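# Remove a stuck end-cap from a gripper and tray it

## Task

One gripper has a plastic end-cap jammed over its closed fingers. Pull the cap off that gripper and leave it resting inside the parts tray.

## Robot and tools

Robot: two arms, left_arm and right_arm, facing each other across a table. left_arm's base is on the +y side; these names do not match image left and right. Each gripper has two fingers pointing along its own +x axis and closing along its y axis. The reported end_effector_position is the midpoint between the fingers, 3 to 4 cm back from the tips. Only the last 1.5 cm of each inner finger face is flat.

Frame: every position, velocity and target uses the scene frame. Its origin sits roughly halfway between the two nominal arm bases, +z is up, and the table top is at z = +0.020 m. Positions are in metres, orientation is end_effector_quat_wxyz, velocities in m/s and rad/s. Reported poses can be off by a few centimetres, more at long reach. A BASES line, if present, gives calibrated base locations.

Row layout (used by execute_actions and move): 14 numbers, each in [-1, 1]. The first 7 belong to left_arm and the last 7 to right_arm, each as dx, dy, dz, rx, ry, rz, opening. The six pose numbers are offsets, not absolute poses: they are measured along the scene axes from that arm's Hand target as it was when the action or move began, with rotation taken about the Hand target position. Scale: 1.0 = 0.6 m for dx, dy, dz and 180 degrees for the rotation vector rx, ry, rz. A translation longer than 1.0 may be shortened along its line. Sending the same offset twice moves twice. All six zero re-commands the current Hand target. Opening is absolute, not an offset: +1 fully open (0.080 m); empty fingers touch near -0.78; lower values down to -1 add nothing. Always send the opening you want, since 0 is itself a command. Closing from fully open needs at least about 0.6 s.

execute_actions(actions, cameras): actions is a list of actions; each action is up to 15 rows, one per 1/30 s step, and the last row is held to fill 15 steps. Every row in an action counts from the action's start pose. An empty list just returns state and images.

move(target, speed, blend, opening_speed, blocking, cameras): target is one 14-number row or a list of up to 15 rows, all offsets from the same starting Hand targets. Straight-line paths, all arms finishing together, at least 0.5 s, cut off at 10 s. speed is m/s, 0.002 to 2.4, default 0.25 (turns capped at twice that in rad/s); one number or one per target. blend (m) rounds corners in a list. opening_speed is per second on the -1..+1 scale, at least 0.2. The first target's opening is sent at the start; later targets' openings are applied on arrival once everything is at rest. blocking=false returns after about 0.5 s while the move continues. Paths do not avoid obstacles or the other arm; grippers lag and can overshoot speed, especially with a stretched arm. Avoid paths near an arm's own base, which can flip its shoulder posture.

wait(seconds): 0 to 10 s, arms hold their last command. stop(): brakes a running move. zoom_image(camera, region): camera is cam_high, cam_left_wrist or cam_right_wrist; region [x0, y0, x1, y1] in pixels, at most 504 by 504, of that camera's latest image (all are 672x504). finished_scene(scene): ends the scene, cannot be undone.

Results: joint positions, torques, external torque estimates, Hand target (last commanded pose after clipping; next offsets start here), Tool commands, grip_measured (same scale as opening), grip_effort_n (negative = closing; not pad force). "within noise" means the arm is still. The move: line reports done, off_target, moving, held, blocked or fault, plus limits such as paced or held. done means resting within 8 mm and 2 degrees of target; it says nothing about contact. blocked means the gripper stopped far from its drive, usually due to an obstacle, and both arms then hold.

Control notes: commanded orientation is clipped to within 32 degrees of the measured one each step. Grippers often stop short or droop and tilt; check after each move, resend an all-zero command or the missing offset, and correct tilt. To stop pressing on something, command the target back beyond the gripper. To grip, command about 0.08 below grip_measured at first contact for full force.

Avoid: dropping the cap or anything leaving the table; releasing a moving part; slams, hard hits and heavy pushes; any arm-to-arm press, including one gripper closing on the other's fingers (can fail the scene). Contact torque at a joint's limit (waist 17.8, shoulder 22, elbow 22, wrist pitch 5.8, wrist yaw 5.78, wrist roll 5.42 N m) stops that arm 10 s. Long holds, stretched poses or pushing at unreachable targets heat motors; MOTOR HOT appears at 50 °C and 95 °C causes an over-temperature stop. The clearance check may block arms crowding each other but does not prevent gripper-on-gripper contact. Loose objects may occasionally get nudged. The cap must remain in the tray after the robot lets go.

Each tool is called after "Emit:" in YAML: its name, and indented under it one key for each argument.

## Session

Emit:
execute_actions:
  actions: []

Scene clock: 0.00 s.
left_arm: end_effector_position=(+0.1323, +0.1837, +0.1463) grip_measured=-0.780 grip_effort_n=n/a end_effector_quat_wxyz=(+0.874, +0.109, +0.260, -0.396) | right_arm: end_effector_position=(-0.2494, -0.2447, +0.3764) grip_measured=+1.000 grip_effort_n=n/a end_effector_quat_wxyz=(+0.136, -0.368, -0.008, +0.920)
Joint positions: left_arm=[0.355 1.153 0.427 0.123 -0.3 -0.22 0] | right_arm=[0.67 1.327 1.623 -1.119 -0.399 -0.553 0.08]
Joint velocities: within noise
Joint torques (N m): no reading
External joint torques (N m): no reading
Heat: left arm: hottest wrist pitch 31 °C (+0.0 °C/min); right arm: hottest wrist yaw 33 °C (+0.0 °C/min).
Hand target: left_arm +0.1329, +0.1824, +0.1496; +0.875, +0.105, +0.257, -0.397 | right_arm -0.2493, -0.2450, +0.3780; +0.137, -0.366, -0.009, +0.920
Tool commands: left_gripper/opening=-0.780108 right_gripper/opening=+1.0

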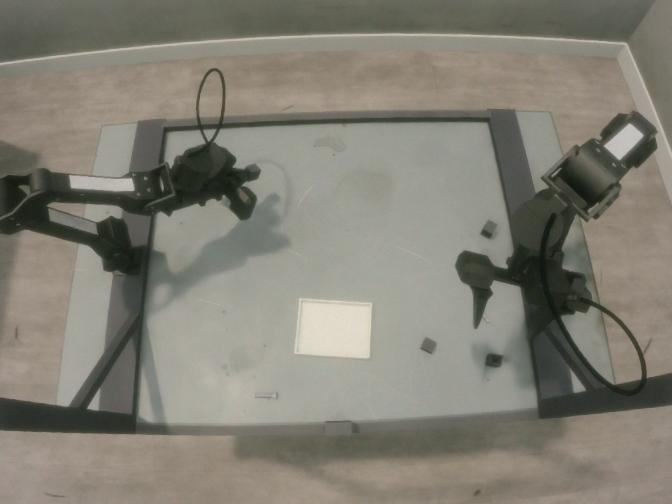

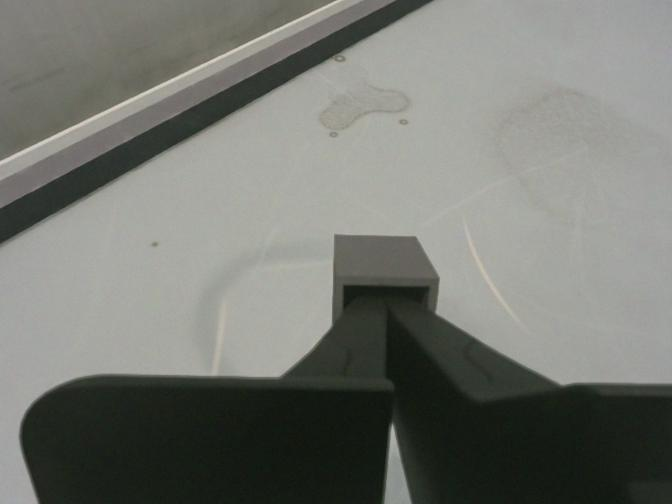

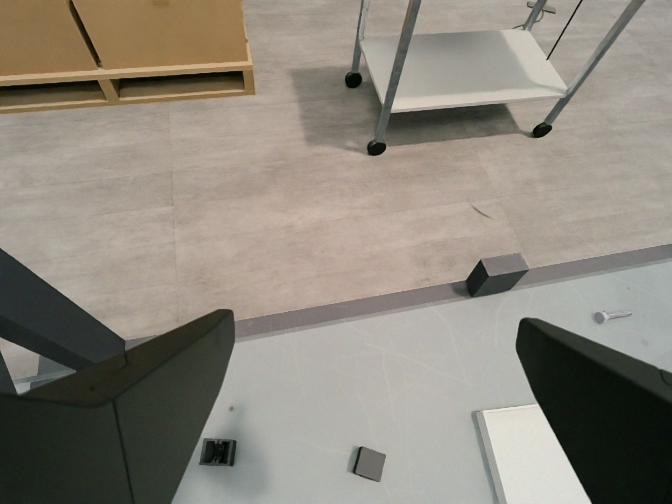

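Emit:
move:
  target: [-0.355,-0.204,0.117,-0.169,-0.071,-0.223,-0.78,0.282,0.242,-0.063,-0.036,0.023,-0.4205,1.0]

Scene clock: 4.57 s.
left_arm: end_effector_position=(-0.0773, +0.0629, +0.2144) grip_measured=-0.780 grip_effort_n=1.2 end_effector_quat_wxyz=(+0.710, +0.005, +0.005, -0.704) | right_arm: end_effector_position=(-0.0812, -0.1022, +0.3380) grip_measured=+1.000 grip_effort_n=-4.0 end_effector_quat_wxyz=(+0.649, -0.273, +0.271, +0.656)
Joint positions: left_arm=[-0.245 1.565 0.478 1.072 -0.253 -0.004 0] | right_arm=[0.282 1.401 1.53 -0.936 0.184 0.189 0.08]
Joint velocities: within noise
Joint torques (N m): left_arm=[-0.4 -5.29 5.73 1.6 0.18 0.17] | right_arm=[-0.27 -4.25 9.85 1.38 0.28 0.08]
External joint torques (N m): left_arm=[-0.44 -0.34 0.76 0.03 0.2 0.17] | right_arm=[-0.29 0.71 3.59 0 0.2 0.08]
Heat: left arm: hottest wrist pitch 31 °C (+0.0 °C/min); right arm: hottest wrist pitch 33 °C (+0.0 °C/min).
Hand target: left_arm -0.0802, +0.0600, +0.2199; +0.707, +0.000, -0.001, -0.707 | right_arm -0.0800, -0.0998, +0.3403; +0.653, -0.271, +0.270, +0.654
Off the commanded pose: left_arm 0.007 m, 1 deg | right_arm 0.003 m, 1 deg.
move: done
camera_calibration:
cam_left_wrist: T_world_to_cam=[[-0.999579, 0.0105863, 0.0270119, -0.0746103], [-0.0210664, 0.375315, -0.926658, 0.200107], [-0.0199479, -0.926837, -0.374934, 0.212179], [0, 0, 0, 1]] pos_world=[-0.0661309, 0.122342, 0.266999]
cam_right_wrist: T_world_to_cam=[[0.998819, 0.0454611, -0.0171339, 0.102278], [0.0333224, -0.897705, -0.439336, 0.0927599], [-0.0353539, 0.438246, -0.898159, 0.426638], [0, 0, 0, 1]] pos_world=[-0.0901651, -0.108351, 0.425694]

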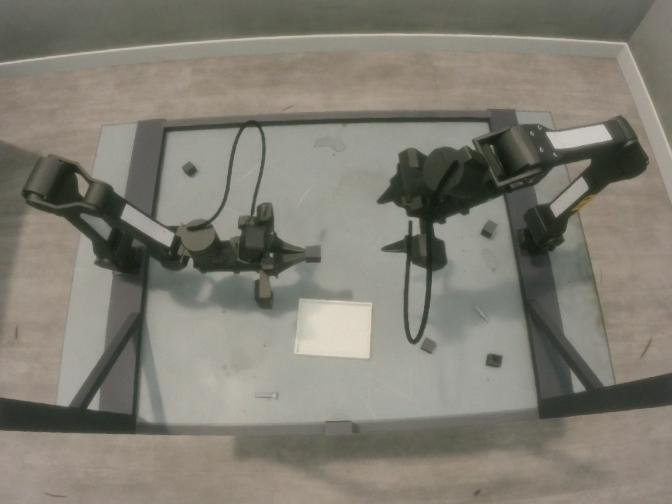

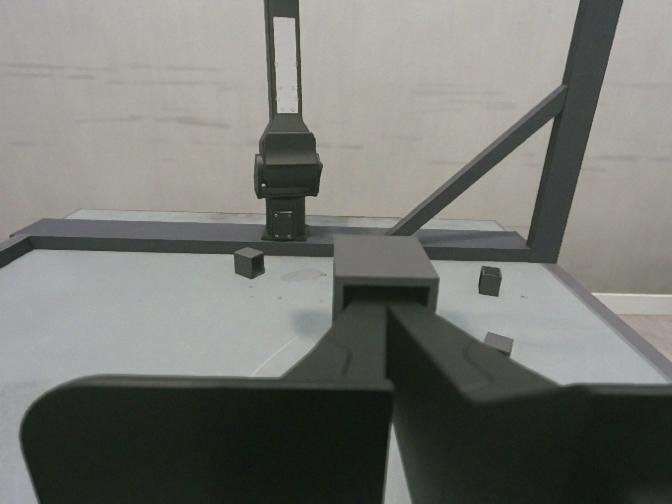

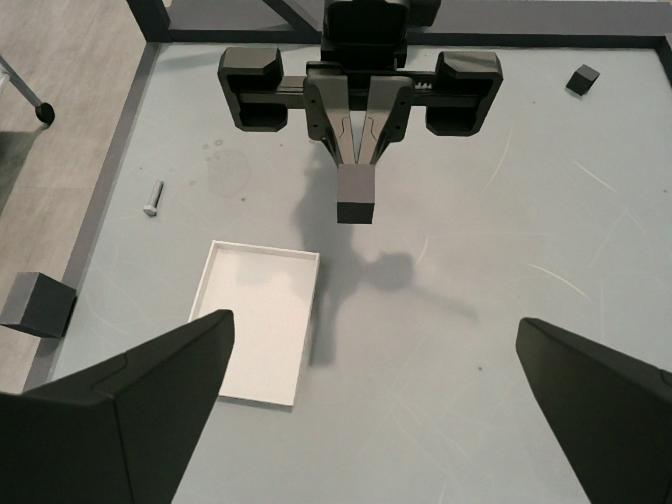

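Emit:
move:
  target: [0,0,0,0,0,0,-0.78,0.007,0.095,-0.107,0,0,0,1.0]
  speed: 0.15

Emit:
zoom_image:
  camera: "cam_high"
  region: [220, 150, 480, 345]

Scene clock: 6.07 s.
left_arm: end_effector_position=(-0.0774, +0.0628, +0.2146) grip_measured=-0.780 grip_effort_n=1.2 end_effector_quat_wxyz=(+0.710, +0.005, +0.005, -0.704) | right_arm: end_effector_position=(-0.0759, -0.0439, +0.2796) grip_measured=+1.000 grip_effort_n=-4.4 end_effector_quat_wxyz=(+0.655, -0.269, +0.268, +0.653)
Joint positions: left_arm=[-0.245 1.565 0.479 1.072 -0.252 -0.004 0] | right_arm=[0.221 1.546 1.413 -0.656 0.153 0.149 0.08]
Joint velocities: within noise
Joint torques (N m): left_arm=[-0.35 -5.34 5.7 1.59 0.15 0.16] | right_arm=[-0.29 -5.89 8.1 1.77 -0.19 -0.07]
External joint torques (N m): left_arm=[-0.34 -0.42 0.74 0.02 0.15 0.16] | right_arm=[-0.34 0.57 1.41 0.34 -0.25 -0.07]
Heat: left arm: hottest wrist pitch 32 °C (+9.9 °C/min); right arm: hottest wrist pitch 33 °C (+9.9 °C/min).
Hand target: left_arm -0.0803, +0.0600, +0.2199; +0.707, +0.000, -0.001, -0.707 | right_arm -0.0759, -0.0428, +0.2759; +0.653, -0.271, +0.270, +0.654
Off the commanded pose: left_arm 0.007 m, 1 deg | right_arm 0.004 m, 0 deg.
move: done
camera_calibration:
cam_left_wrist: T_world_to_cam=[[-0.999583, 0.0109291, 0.0267119, -0.0746745], [-0.0206668, 0.374991, -0.926798, 0.200338], [-0.0201457, -0.926964, -0.374609, 0.212038], [0, 0, 0, 1]] pos_world=[-0.0662313, 0.122243, 0.267099]
cam_right_wrist: T_world_to_cam=[[0.999333, 0.0336589, -0.0141542, 0.0919064], [0.023708, -0.892938, -0.449556, 0.121687], [-0.0277704, 0.44892, -0.89314, 0.348433], [0, 0, 0, 1]] pos_world=[-0.0850539, -0.0508529, 0.367205]

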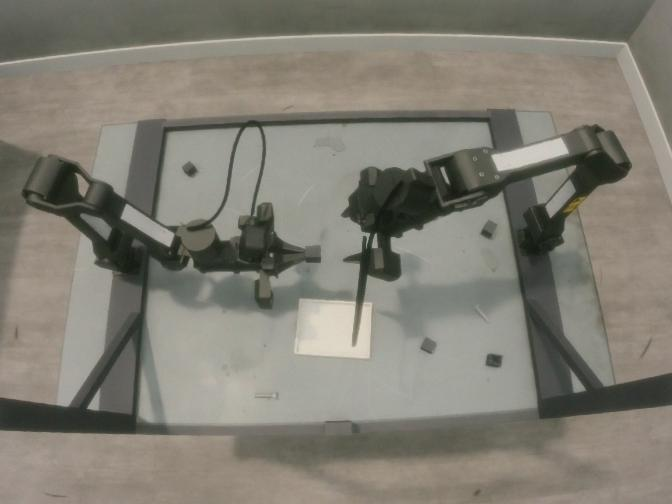

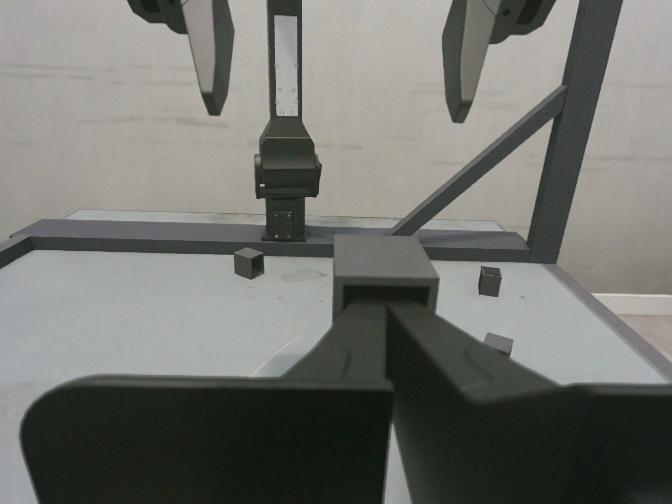

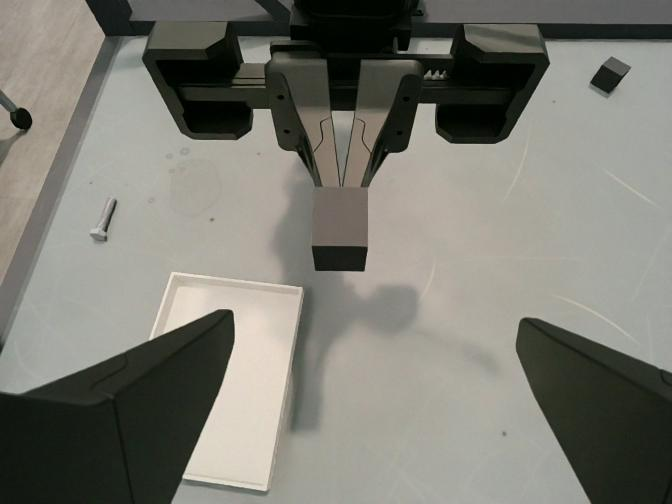

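Scaled by 1.938 from the camera's 672x504 image, which has a finer 960x720 frame.

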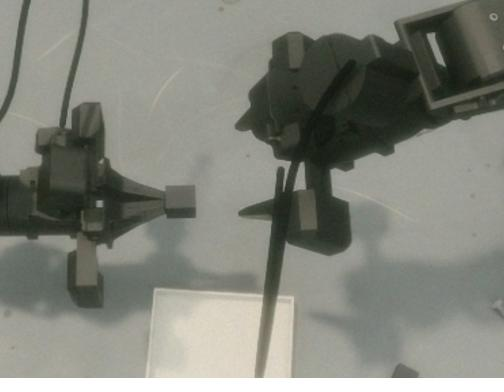

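Emit:
move:
  target: [0,0,0,0,0,0,-0.78,-0.018,0.047,-0.047,0,0,0,1.0]
  speed: 0.12

Scene clock: 7.60 s.
left_arm: end_effector_position=(-0.0774, +0.0628, +0.2146) grip_measured=-0.780 grip_effort_n=1.2 end_effector_quat_wxyz=(+0.710, +0.005, +0.005, -0.704) | right_arm: end_effector_position=(-0.0854, -0.0158, +0.2515) grip_measured=+1.000 grip_effort_n=-4.4 end_effector_quat_wxyz=(+0.653, -0.269, +0.269, +0.655)
Joint positions: left_arm=[-0.245 1.565 0.479 1.072 -0.252 -0.004 0] | right_arm=[0.228 1.653 1.412 -0.55 0.153 0.154 0.08]
Joint velocities: within noise
Joint torques (N m): left_arm=[-0.37 -5.37 5.64 1.58 0.15 0.16] | right_arm=[0.25 -6.54 8.48 1.77 0.17 0.1]
External joint torques (N m): left_arm=[-0.38 -0.42 0.67 0 0.15 0.16] | right_arm=[0.25 0.83 1.72 0.34 0.1 0.09]
Heat: left arm: hottest wrist pitch 32 °C (+7.9 °C/min); right arm: hottest wrist pitch 33 °C (+7.9 °C/min).
Hand target: left_arm -0.0802, +0.0601, +0.2198; +0.707, +0.000, -0.001, -0.707 | right_arm -0.0866, -0.0146, +0.2478; +0.653, -0.271, +0.270, +0.654
Off the commanded pose: left_arm 0.007 m, 1 deg | right_arm 0.004 m, 0 deg.
move: done
camera_calibration:
cam_left_wrist: T_world_to_cam=[[-0.999583, 0.0109291, 0.0267119, -0.0746745], [-0.0206668, 0.374991, -0.926798, 0.200338], [-0.0201457, -0.926964, -0.374609, 0.212038], [0, 0, 0, 1]] pos_world=[-0.0662313, 0.122243, 0.267099]
cam_right_wrist: T_world_to_cam=[[0.99913, 0.0380284, -0.0171416, 0.10095], [0.0263158, -0.893485, -0.448322, 0.134271], [-0.0323647, 0.447481, -0.893708, 0.310142], [0, 0, 0, 1]] pos_world=[-0.0943578, -0.0226525, 0.339104]

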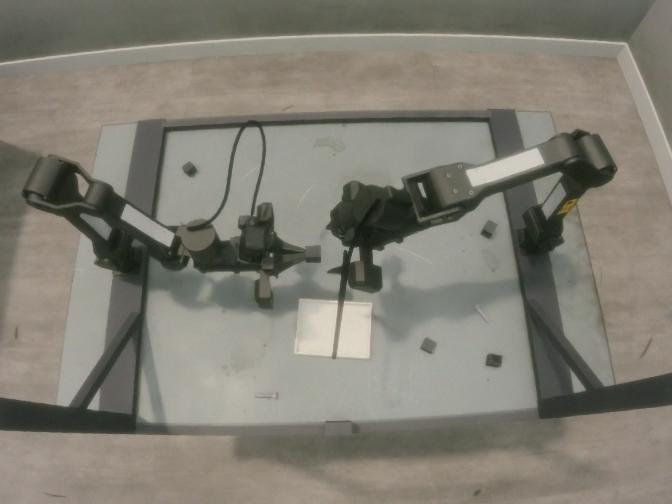

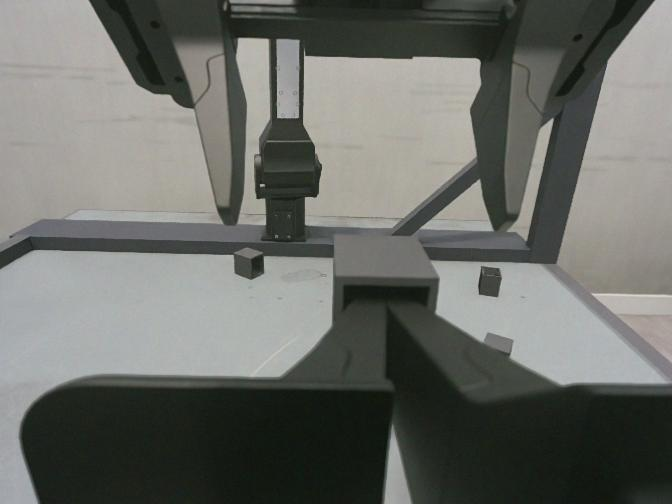

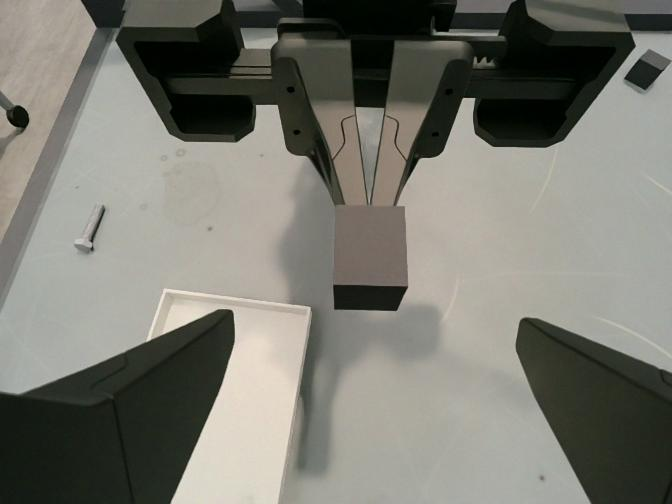

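Emit:
move:
  target: [0,0,0,0,0,0,-0.78,-0.003,0.0365,-0.0295,0,0,0,1.0]
  speed: 0.1

Scene clock: 8.77 s.
left_arm: end_effector_position=(-0.0774, +0.0628, +0.2146) grip_measured=-0.780 grip_effort_n=1.2 end_effector_quat_wxyz=(+0.710, +0.005, +0.005, -0.704) | right_arm: end_effector_position=(-0.0886, +0.0034, +0.2291) grip_measured=+1.000 grip_effort_n=-4.4 end_effector_quat_wxyz=(+0.652, -0.273, +0.271, +0.653)
Joint positions: left_arm=[-0.245 1.565 0.479 1.072 -0.252 -0.004 0] | right_arm=[0.226 1.737 1.424 -0.49 0.153 0.153 0.08]
Joint velocities: within noise
Joint torques (N m): left_arm=[-0.33 -5.4 5.63 1.59 0.17 0.17] | right_arm=[-0.31 -6.87 10.36 1.74 -0.04 -0.07]
External joint torques (N m): left_arm=[-0.34 -0.49 0.67 0.02 0.17 0.17] | right_arm=[-0.31 1.07 3.66 0.33 -0.12 -0.07]
Heat: left arm: hottest wrist pitch 33 °C (+13.7 °C/min); right arm: hottest wrist pitch 34 °C (+13.7 °C/min).
Hand target: left_arm -0.0802, +0.0601, +0.2198; +0.707, +0.000, -0.001, -0.707 | right_arm -0.0885, +0.0074, +0.2302; +0.653, -0.271, +0.270, +0.654
Off the commanded pose: left_arm 0.007 m, 1 deg | right_arm 0.004 m, 0 deg.
move: done
camera_calibration:
cam_left_wrist: T_world_to_cam=[[-0.999583, 0.0109291, 0.0267119, -0.0746745], [-0.0206668, 0.374991, -0.926798, 0.200338], [-0.0201457, -0.926964, -0.374609, 0.212038], [0, 0, 0, 1]] pos_world=[-0.0662313, 0.122243, 0.267099]
cam_right_wrist: T_world_to_cam=[[0.999235, 0.0364326, -0.0142472, 0.102383], [0.0265108, -0.898477, -0.438219, 0.139173], [-0.0287662, 0.437506, -0.898755, 0.282887], [0, 0, 0, 1]] pos_world=[-0.0978568, -0.00245147, 0.316693]

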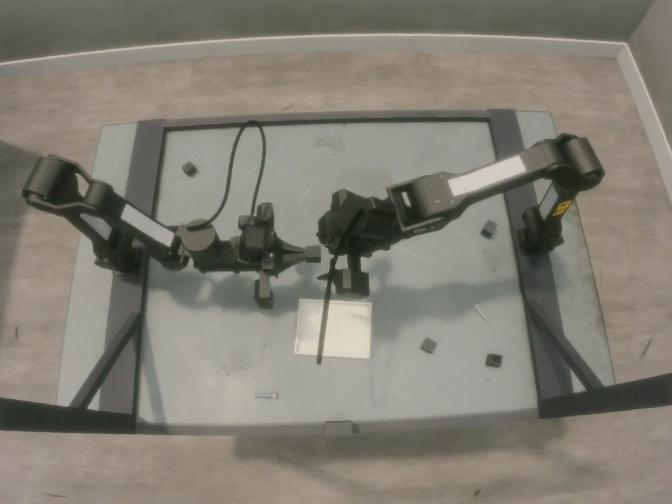

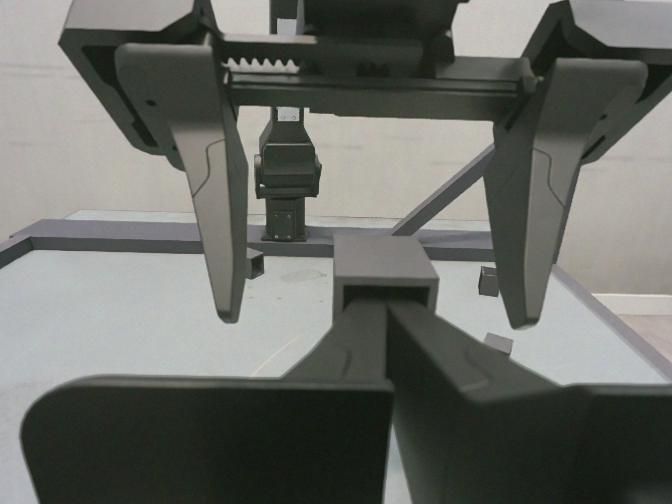

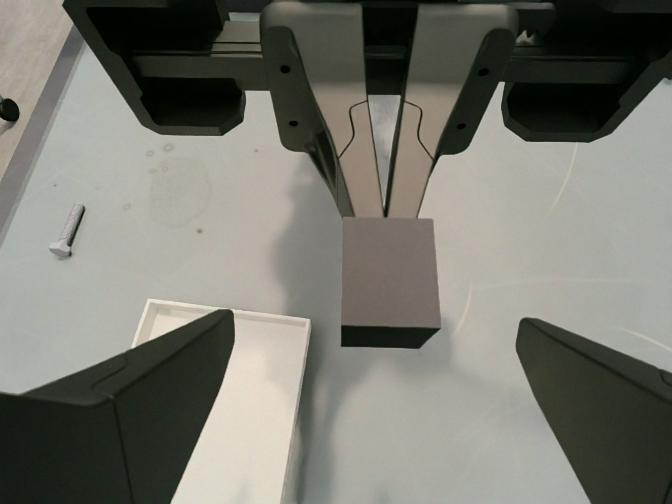

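Emit:
move:
  target: [0,0,0,0,0,0,-0.78,0.003,0,0,0,0,0,-0.42]
  speed: 0.05
  opening_speed: 1.0

Scene clock: 10.73 s.
left_arm: end_effector_position=(-0.0774, +0.0628, +0.2146) grip_measured=-0.780 grip_effort_n=1.2 end_effector_quat_wxyz=(+0.710, +0.005, +0.005, -0.704) | right_arm: end_effector_position=(-0.0867, +0.0038, +0.2292) grip_measured=-0.338 grip_effort_n=-83.5 end_effector_quat_wxyz=(+0.653, -0.274, +0.271, +0.652)
Joint positions: left_arm=[-0.245 1.565 0.479 1.072 -0.252 -0.004 0] | right_arm=[0.221 1.737 1.424 -0.49 0.152 0.149 0.02]
Joint velocities: within noise
Joint torques (N m): left_arm=[-0.33 -5.4 5.65 1.6 0.15 0.16] | right_arm=[-0.36 -7.09 10.04 1.76 -0.12 -0.08]
External joint torques (N m): left_arm=[-0.32 -0.44 0.69 0.02 0.16 0.16] | right_arm=[-0.38 0.77 3.4 0.37 -0.19 -0.09]
Heat: left arm: hottest wrist pitch 33 °C (+11.2 °C/min); right arm: hottest wrist pitch 34 °C (+11.2 °C/min).
Hand target: left_arm -0.0801, +0.0601, +0.2198; +0.707, +0.000, -0.001, -0.707 | right_arm -0.0868, +0.0074, +0.2302; +0.653, -0.271, +0.270, +0.654
Off the commanded pose: left_arm 0.007 m, 1 deg | right_arm 0.004 m, 0 deg.
move: done
camera_calibration:
cam_left_wrist: T_world_to_cam=[[-0.999583, 0.0109291, 0.0267119, -0.0746745], [-0.0206668, 0.374991, -0.926798, 0.200338], [-0.0201457, -0.926964, -0.374609, 0.212038], [0, 0, 0, 1]] pos_world=[-0.0662313, 0.122243, 0.267099]
cam_right_wrist: T_world_to_cam=[[0.999303, 0.035066, -0.0127863, 0.100111], [0.0259085, -0.898283, -0.438653, 0.139608], [-0.0268676, 0.438016, -0.898566, 0.282978], [0, 0, 0, 1]] pos_world=[-0.0960556, -0.00205158, 0.316794]

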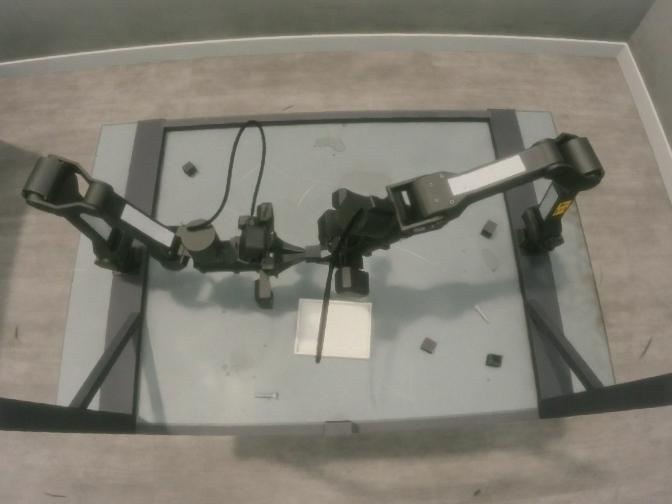

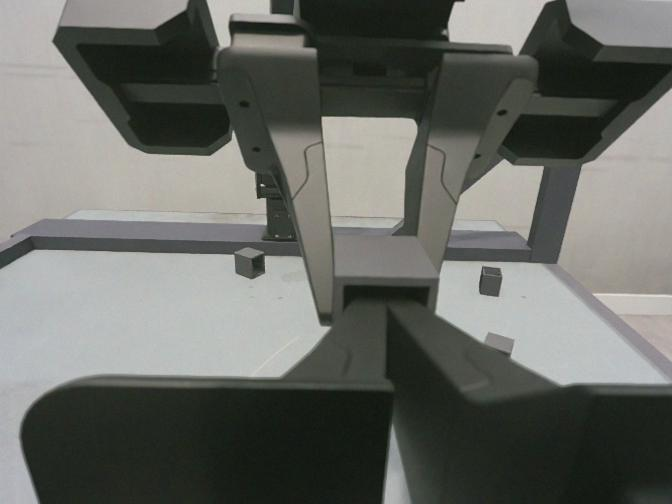

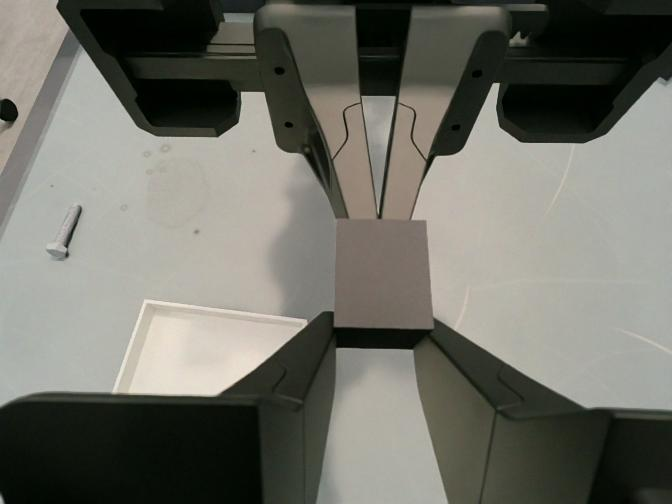

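Emit:
move:
  target:
    - [0,0.08,0,0,0,0,-0.78,0,0,0,0,0,0,-0.42]
    - [0,0.2,0,0,0,0,-0.78,0,0,0,0,0,0,-0.42]
  speed: [0.06,0.15]

Scene clock: 12.83 s.
left_arm: end_effector_position=(-0.0804, +0.1785, +0.2205) grip_measured=-0.780 grip_effort_n=1.2 end_effector_quat_wxyz=(+0.706, +0.000, +0.000, -0.708) | right_arm: end_effector_position=(-0.0869, +0.0050, +0.2306) grip_measured=-0.338 grip_effort_n=-83.5 end_effector_quat_wxyz=(+0.654, -0.271, +0.269, +0.653)
Joint positions: left_arm=[-0.451 0.937 0.133 0.805 -0.449 0 0] | right_arm=[0.221 1.737 1.426 -0.484 0.151 0.149 0.02]
Joint velocities: within noise
Joint torques (N m): left_arm=[-0.48 -2.89 4.45 1.3 -0.23 0.06] | right_arm=[-0.31 -7.16 9.84 1.35 -0.12 -0.06]
External joint torques (N m): left_arm=[-0.47 -1.29 -1.41 -0.25 -0.23 0.06] | right_arm=[-0.27 0.84 3.06 -0.08 -0.19 -0.06]
Heat: left arm: hottest wrist pitch 33 °C (+9.4 °C/min); right arm: hottest wrist pitch 34 °C (+9.4 °C/min).
Hand target: left_arm -0.0801, +0.1800, +0.2198; +0.707, +0.000, -0.001, -0.707 | right_arm -0.0867, +0.0073, +0.2301; +0.653, -0.271, +0.270, +0.654
Off the commanded pose: left_arm 0.002 m, 0 deg | right_arm 0.002 m, 0 deg.
move: done
camera_calibration:
cam_left_wrist: T_world_to_cam=[[-0.999411, 0.0209004, 0.0272333, -0.0809877], [-0.0178321, 0.361811, -0.932081, 0.166079], [-0.0293342, -0.932017, -0.361225, 0.31863], [0, 0, 0, 1]] pos_world=[-0.0686317, 0.238572, 0.272102]
cam_right_wrist: T_world_to_cam=[[0.999268, 0.0353311, -0.0146855, 0.100714], [0.02511, -0.895163, -0.445031, 0.142676], [-0.0288693, 0.444336, -0.895395, 0.282921], [0, 0, 0, 1]] pos_world=[-0.0960556, -0.00155226, 0.3183]

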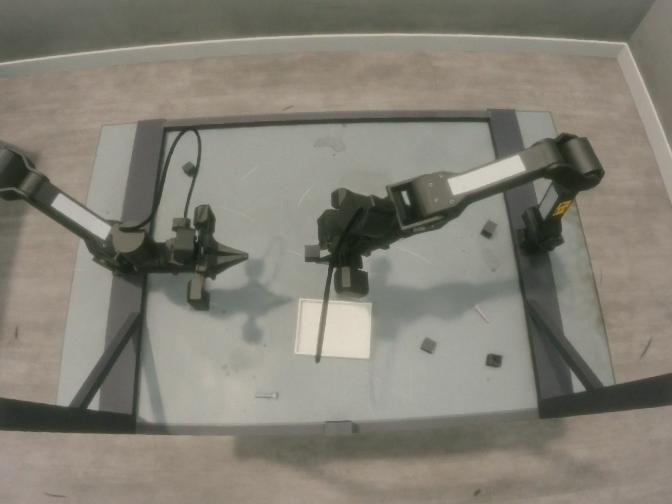

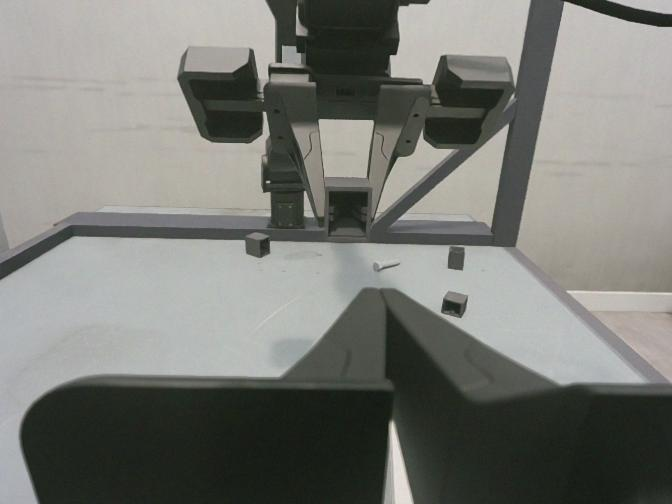

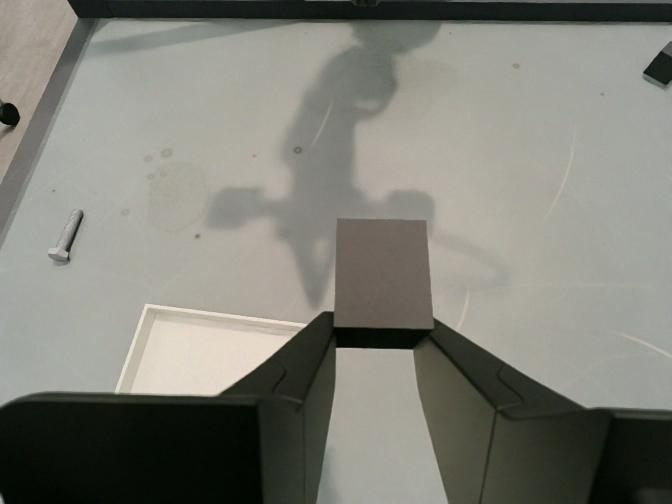

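Emit:
move:
  target:
    - [0,0,0,0,0,0,-0.78,-0.162,-0.028,-0.03,0,0,0,-0.42]
    - [0,0,0,0,0,0,-0.78,-0.162,-0.028,-0.23,0,0,0,-0.42]
  speed: 0.18
  blend: 0.03

Emit:
zoom_image:
  camera: "cam_high"
  region: [240, 220, 440, 400]

Scene clock: 15.00 s.
left_arm: end_effector_position=(-0.0805, +0.1786, +0.2205) grip_measured=-0.780 grip_effort_n=1.2 end_effector_quat_wxyz=(+0.706, +0.000, +0.000, -0.708) | right_arm: end_effector_position=(-0.1844, -0.0090, +0.0962) grip_measured=-0.338 grip_effort_n=-83.5 end_effector_quat_wxyz=(+0.652, -0.268, +0.270, +0.656)
Joint positions: left_arm=[-0.451 0.937 0.133 0.805 -0.449 0 0] | right_arm=[0.478 1.968 1.169 -0.036 0.32 0.342 0.02]
Joint velocities: within noise
Joint torques (N m): left_arm=[-0.38 -2.89 4.44 1.28 -0.24 0.08] | right_arm=[0.08 -8.06 7.17 1.7 0.38 0.02]
External joint torques (N m): left_arm=[-0.39 -1.33 -1.38 -0.24 -0.24 0.08] | right_arm=[0.08 0.69 1.34 0.36 0.22 0.02]
Heat: left arm: hottest wrist pitch 34 °C (+12.0 °C/min); right arm: hottest wrist pitch 35 °C (+12.0 °C/min).
Hand target: left_arm -0.0802, +0.1800, +0.2199; +0.707, +0.000, -0.001, -0.707 | right_arm -0.1839, -0.0094, +0.0922; +0.653, -0.271, +0.270, +0.654
Off the commanded pose: left_arm 0.002 m, 0 deg | right_arm 0.004 m, 0 deg.
move: done
camera_calibration:
cam_left_wrist: T_world_to_cam=[[-0.999405, 0.021252, 0.0271541, -0.0811546], [-0.0176311, 0.361814, -0.932084, 0.166148], [-0.0296333, -0.932008, -0.361224, 0.318733], [0, 0, 0, 1]] pos_world=[-0.0687318, 0.238672, 0.272202]
cam_right_wrist: T_world_to_cam=[[0.998945, 0.0402515, -0.0220995, 0.197354], [0.0261212, -0.893929, -0.447447, 0.0732428], [-0.0377658, 0.446398, -0.894037, 0.164164], [0, 0, 0, 1]] pos_world=[-0.192859, -0.0157523, 0.183902]

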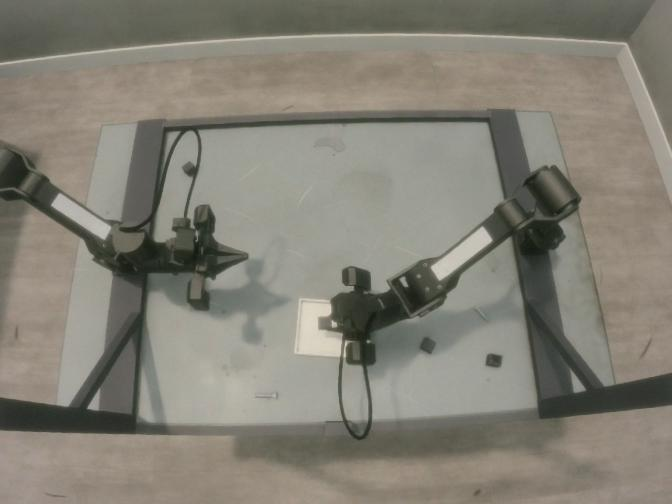

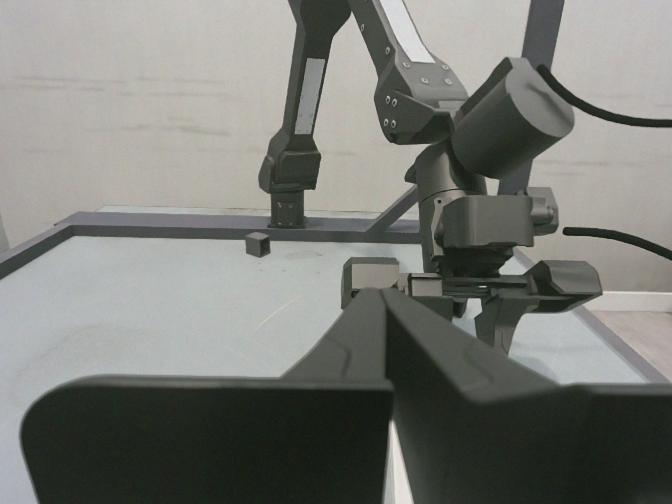

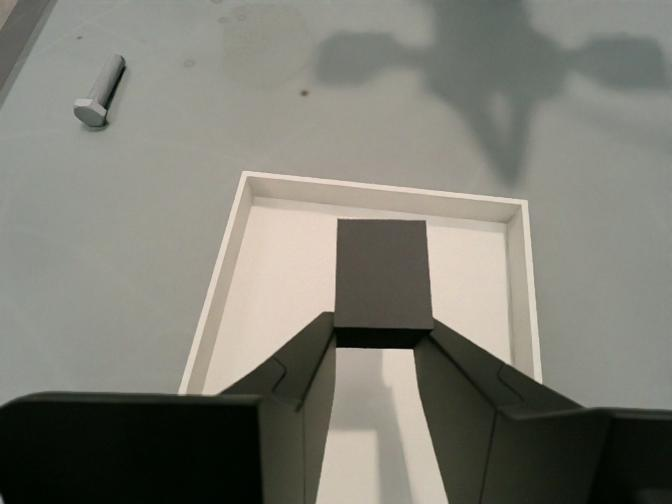

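Scaled by 2.520 from the camera's 672x504 image, which has a finer 960x720 frame.

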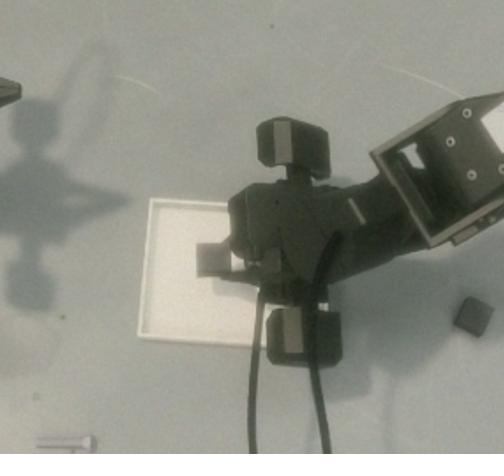

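Emit:
move:
  target: [0,0,0,0,0,0,-0.78,0,0,-0.063,0,0,0,-0.42]
  speed: 0.06

Scene clock: 16.20 s.
left_arm: end_effector_position=(-0.0805, +0.1786, +0.2205) grip_measured=-0.780 grip_effort_n=1.2 end_effector_quat_wxyz=(+0.706, +0.000, +0.000, -0.708) | right_arm: end_effector_position=(-0.1849, -0.0078, +0.0605) grip_measured=-0.338 grip_effort_n=-83.5 end_effector_quat_wxyz=(+0.652, -0.266, +0.269, +0.657)
Joint positions: left_arm=[-0.451 0.937 0.133 0.805 -0.449 0 0] | right_arm=[0.478 2.052 1.121 0.101 0.32 0.342 0.02]
Joint velocities: within noise
Joint torques (N m): left_arm=[-0.47 -2.82 4.41 1.25 -0.22 0.08] | right_arm=[0.04 -7.81 6.4 1.71 0.37 0.02]
External joint torques (N m): left_arm=[-0.48 -1.24 -1.43 -0.28 -0.22 0.08] | right_arm=[0.02 1.17 0.9 0.35 0.22 0.02]
Heat: left arm: hottest wrist pitch 34 °C (+11.1 °C/min); right arm: hottest wrist pitch 35 °C (+11.1 °C/min).
Hand target: left_arm -0.0802, +0.1800, +0.2199; +0.707, +0.000, -0.001, -0.707 | right_arm -0.1839, -0.0095, +0.0543; +0.653, -0.271, +0.270, +0.654
Off the commanded pose: left_arm 0.002 m, 0 deg | right_arm 0.006 m, 1 deg.
move: done
camera_calibration:
cam_left_wrist: T_world_to_cam=[[-0.999405, 0.021252, 0.0271541, -0.0811546], [-0.0176311, 0.361814, -0.932084, 0.166148], [-0.0296333, -0.932008, -0.361224, 0.318733], [0, 0, 0, 1]] pos_world=[-0.0687318, 0.238672, 0.272202]
cam_right_wrist: T_world_to_cam=[[0.998906, 0.0401054, -0.0240462, 0.197115], [0.0249253, -0.891739, -0.451863, 0.0583606], [-0.0395651, 0.45077, -0.891763, 0.131308], [0, 0, 0, 1]] pos_world=[-0.193159, -0.0150528, 0.148207]

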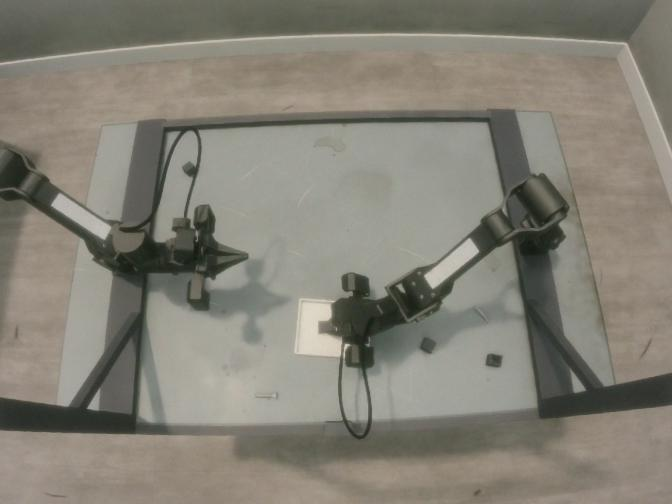

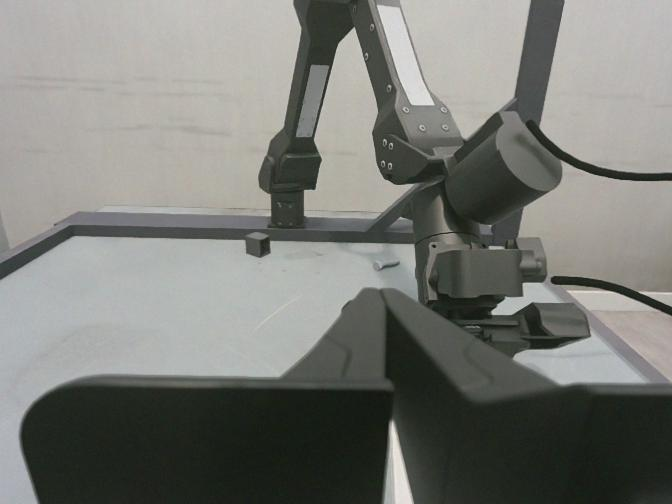

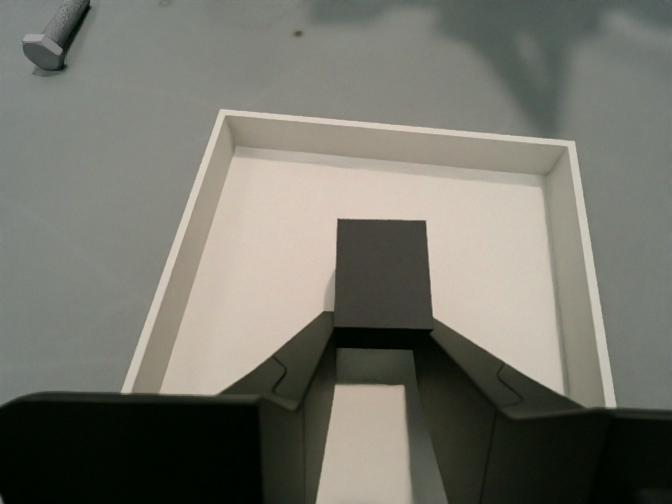

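Emit:
move:
  target: [0,0,0,0,0,0,-0.78,0,0,-0.012,0,0,0,-0.42]
  speed: 0.04
  cameras: ["cam_right_wrist"]

Scene clock: 17.17 s.
left_arm: end_effector_position=(-0.0805, +0.1786, +0.2205) grip_measured=-0.780 grip_effort_n=1.2 end_effector_quat_wxyz=(+0.706, +0.000, +0.000, -0.708) | right_arm: end_effector_position=(-0.1857, -0.0056, +0.0588) grip_measured=-0.338 grip_effort_n=-83.5 end_effector_quat_wxyz=(+0.654, -0.259, +0.267, +0.659)
Joint positions: left_arm=[-0.451 0.937 0.133 0.805 -0.449 0 0] | right_arm=[0.478 2.062 1.118 0.129 0.323 0.342 0.02]
Joint velocities: within noise
Joint torques (N m): left_arm=[-0.44 -2.83 4.43 1.28 -0.24 0.07] | right_arm=[0.12 -7.04 5.81 1.6 0.28 0.02]
External joint torques (N m): left_arm=[-0.44 -1.27 -1.4 -0.25 -0.24 0.07] | right_arm=[0.08 1.99 0.34 0.23 0.12 0.02]
Heat: left arm: hottest wrist pitch 34 °C (+10.5 °C/min); right arm: hottest wrist pitch 35 °C (+10.5 °C/min).
Hand target: left_arm -0.0802, +0.1800, +0.2199; +0.707, +0.000, -0.001, -0.707 | right_arm -0.1839, -0.0094, +0.0472; +0.653, -0.271, +0.270, +0.654
Off the commanded pose: left_arm 0.002 m, 0 deg | right_arm 0.012 m, 1 deg.
move: off_target (right_arm)
camera_calibration:
cam_right_wrist: T_world_to_cam=[[0.998842, 0.0388223, -0.0284119, 0.198035], [0.0212296, -0.885665, -0.463839, 0.0596652], [-0.0431707, 0.462699, -0.885464, 0.12775], [0, 0, 0, 1]] pos_world=[-0.193557, -0.0139544, 0.146419]
Images, in order (width x height): cam_right_wrist 672x504.

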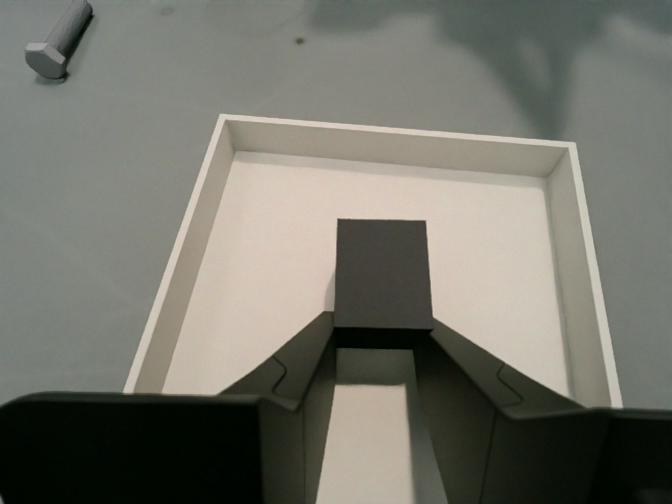

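Emit:
move:
  target:
    - [0,0,0,0,0,0,-0.78,0,0.002,0.014,0,0,0,-0.42]
    - [0,0,0,0,0,0,-0.78,0,0.002,0.014,0,0,0,0.0]
  speed: 0.05
  opening_speed: 0.8
  cameras: ["cam_right_wrist"]

Emit:
move:
  target: [0,0,0,0,0,0,-0.78,0,-0.12,0.14,0,0,0,0.0]
  speed: 0.12

Scene clock: 18.93 s.
left_arm: end_effector_position=(-0.0805, +0.1786, +0.2205) grip_measured=-0.780 grip_effort_n=1.2 end_effector_quat_wxyz=(+0.706, +0.000, +0.000, -0.708) | right_arm: end_effector_position=(-0.1852, -0.0067, +0.0579) grip_measured=-0.005 grip_effort_n=15.6 end_effector_quat_wxyz=(+0.653, -0.266, +0.269, +0.657)
Joint positions: left_arm=[-0.451 0.937 0.133 0.805 -0.449 0 0] | right_arm=[0.478 2.062 1.124 0.109 0.323 0.342 0.035]
Joint velocities: within noise
Joint torques (N m): left_arm=[-0.41 -2.83 4.45 1.27 -0.23 0.07] | right_arm=[-0.06 -8.99 6.93 0.78 0.26 -0.02]
External joint torques (N m): left_arm=[-0.42 -1.22 -1.42 -0.27 -0.23 0.07] | right_arm=[-0.05 0.02 1.48 -0.56 0.09 -0.02]
Heat: left arm: hottest wrist pitch 34 °C (+9.5 °C/min); right arm: hottest wrist pitch 35 °C (+9.5 °C/min).
Hand target: left_arm -0.0802, +0.1800, +0.2199; +0.707, +0.000, -0.001, -0.707 | right_arm -0.1839, -0.0082, +0.0556; +0.653, -0.271, +0.270, +0.654
Off the commanded pose: left_arm 0.002 m, 0 deg | right_arm 0.003 m, 1 deg.
move: done
camera_calibration:
cam_right_wrist: T_world_to_cam=[[0.999004, 0.0385471, -0.0224641, 0.197174], [0.024222, -0.891444, -0.452484, 0.0581352], [-0.0374674, 0.451489, -0.89149, 0.128855], [0, 0, 0, 1]] pos_world=[-0.193558, -0.013953, 0.145608]
Images, in order (width x height): cam_right_wrist 672x504.

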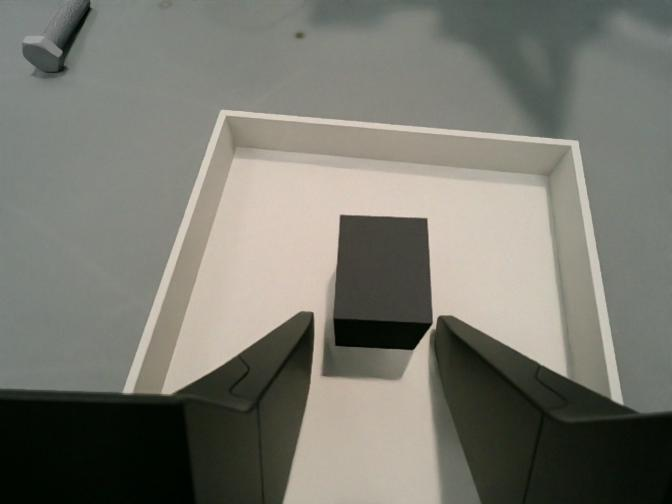

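Scene clock: 20.37 s.
left_arm: end_effector_position=(-0.0805, +0.1786, +0.2205) grip_measured=-0.780 grip_effort_n=1.2 end_effector_quat_wxyz=(+0.706, +0.000, +0.000, -0.708) | right_arm: end_effector_position=(-0.1849, -0.0782, +0.1367) grip_measured=-0.003 grip_effort_n=13.7 end_effector_quat_wxyz=(+0.651, -0.274, +0.271, +0.654)
Joint positions: left_arm=[-0.451 0.937 0.133 0.805 -0.449 0 0] | right_arm=[0.577 1.692 1.005 -0.188 0.385 0.421 0.035]
Joint velocities: within noise
Joint torques (N m): left_arm=[-0.42 -2.84 4.48 1.26 -0.24 0.07] | right_arm=[0.27 -8.6 7.02 1.2 0.46 0.1]
External joint torques (N m): left_arm=[-0.41 -1.26 -1.36 -0.27 -0.24 0.06] | right_arm=[0.25 -1.57 0.94 -0.09 0.26 0.1]
Heat: left arm: hottest wrist pitch 34 °C (+8.8 °C/min); right arm: hottest wrist pitch 35 °C (+8.8 °C/min).
Hand target: left_arm -0.0802, +0.1800, +0.2199; +0.707, +0.000, -0.001, -0.707 | right_arm -0.1839, -0.0802, +0.1396; +0.653, -0.271, +0.270, +0.654
Off the commanded pose: left_arm 0.002 m, 0 deg | right_arm 0.004 m, 0 deg.
move: done
camera_calibration:
cam_left_wrist: T_world_to_cam=[[-0.999405, 0.021252, 0.0271541, -0.0811546], [-0.0176311, 0.361814, -0.932084, 0.166148], [-0.0296333, -0.932008, -0.361224, 0.318733], [0, 0, 0, 1]] pos_world=[-0.0687318, 0.238672, 0.272202]
cam_right_wrist: T_world_to_cam=[[0.999068, 0.0401227, -0.0159066, 0.200625], [0.0291163, -0.898584, -0.437834, 0.0282742], [-0.0318605, 0.436963, -0.898915, 0.232304], [0, 0, 0, 1]] pos_world=[-0.19386, -0.0841513, 0.224393]

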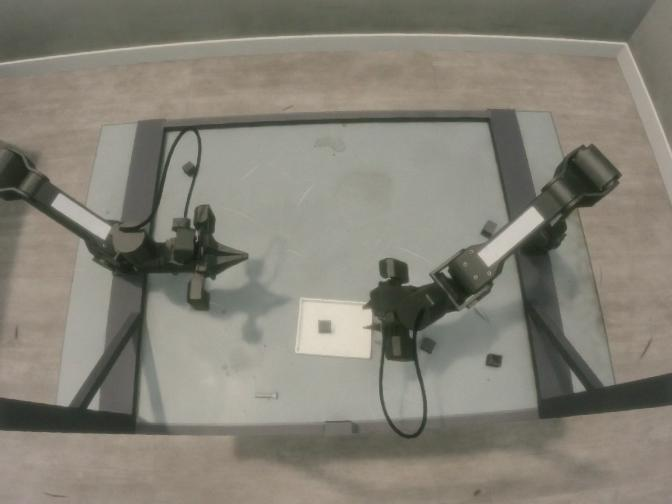

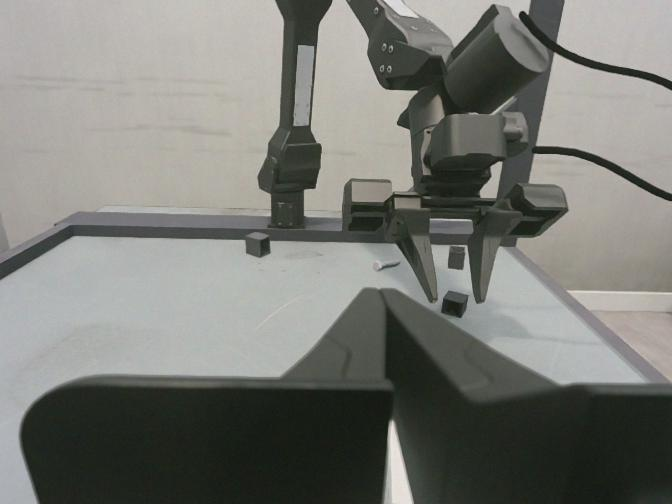

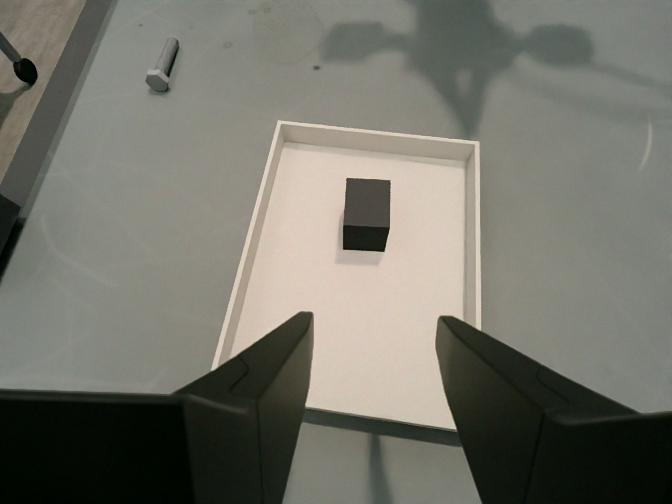

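Emit:
finished_scene:

The scene is finished: the task was done.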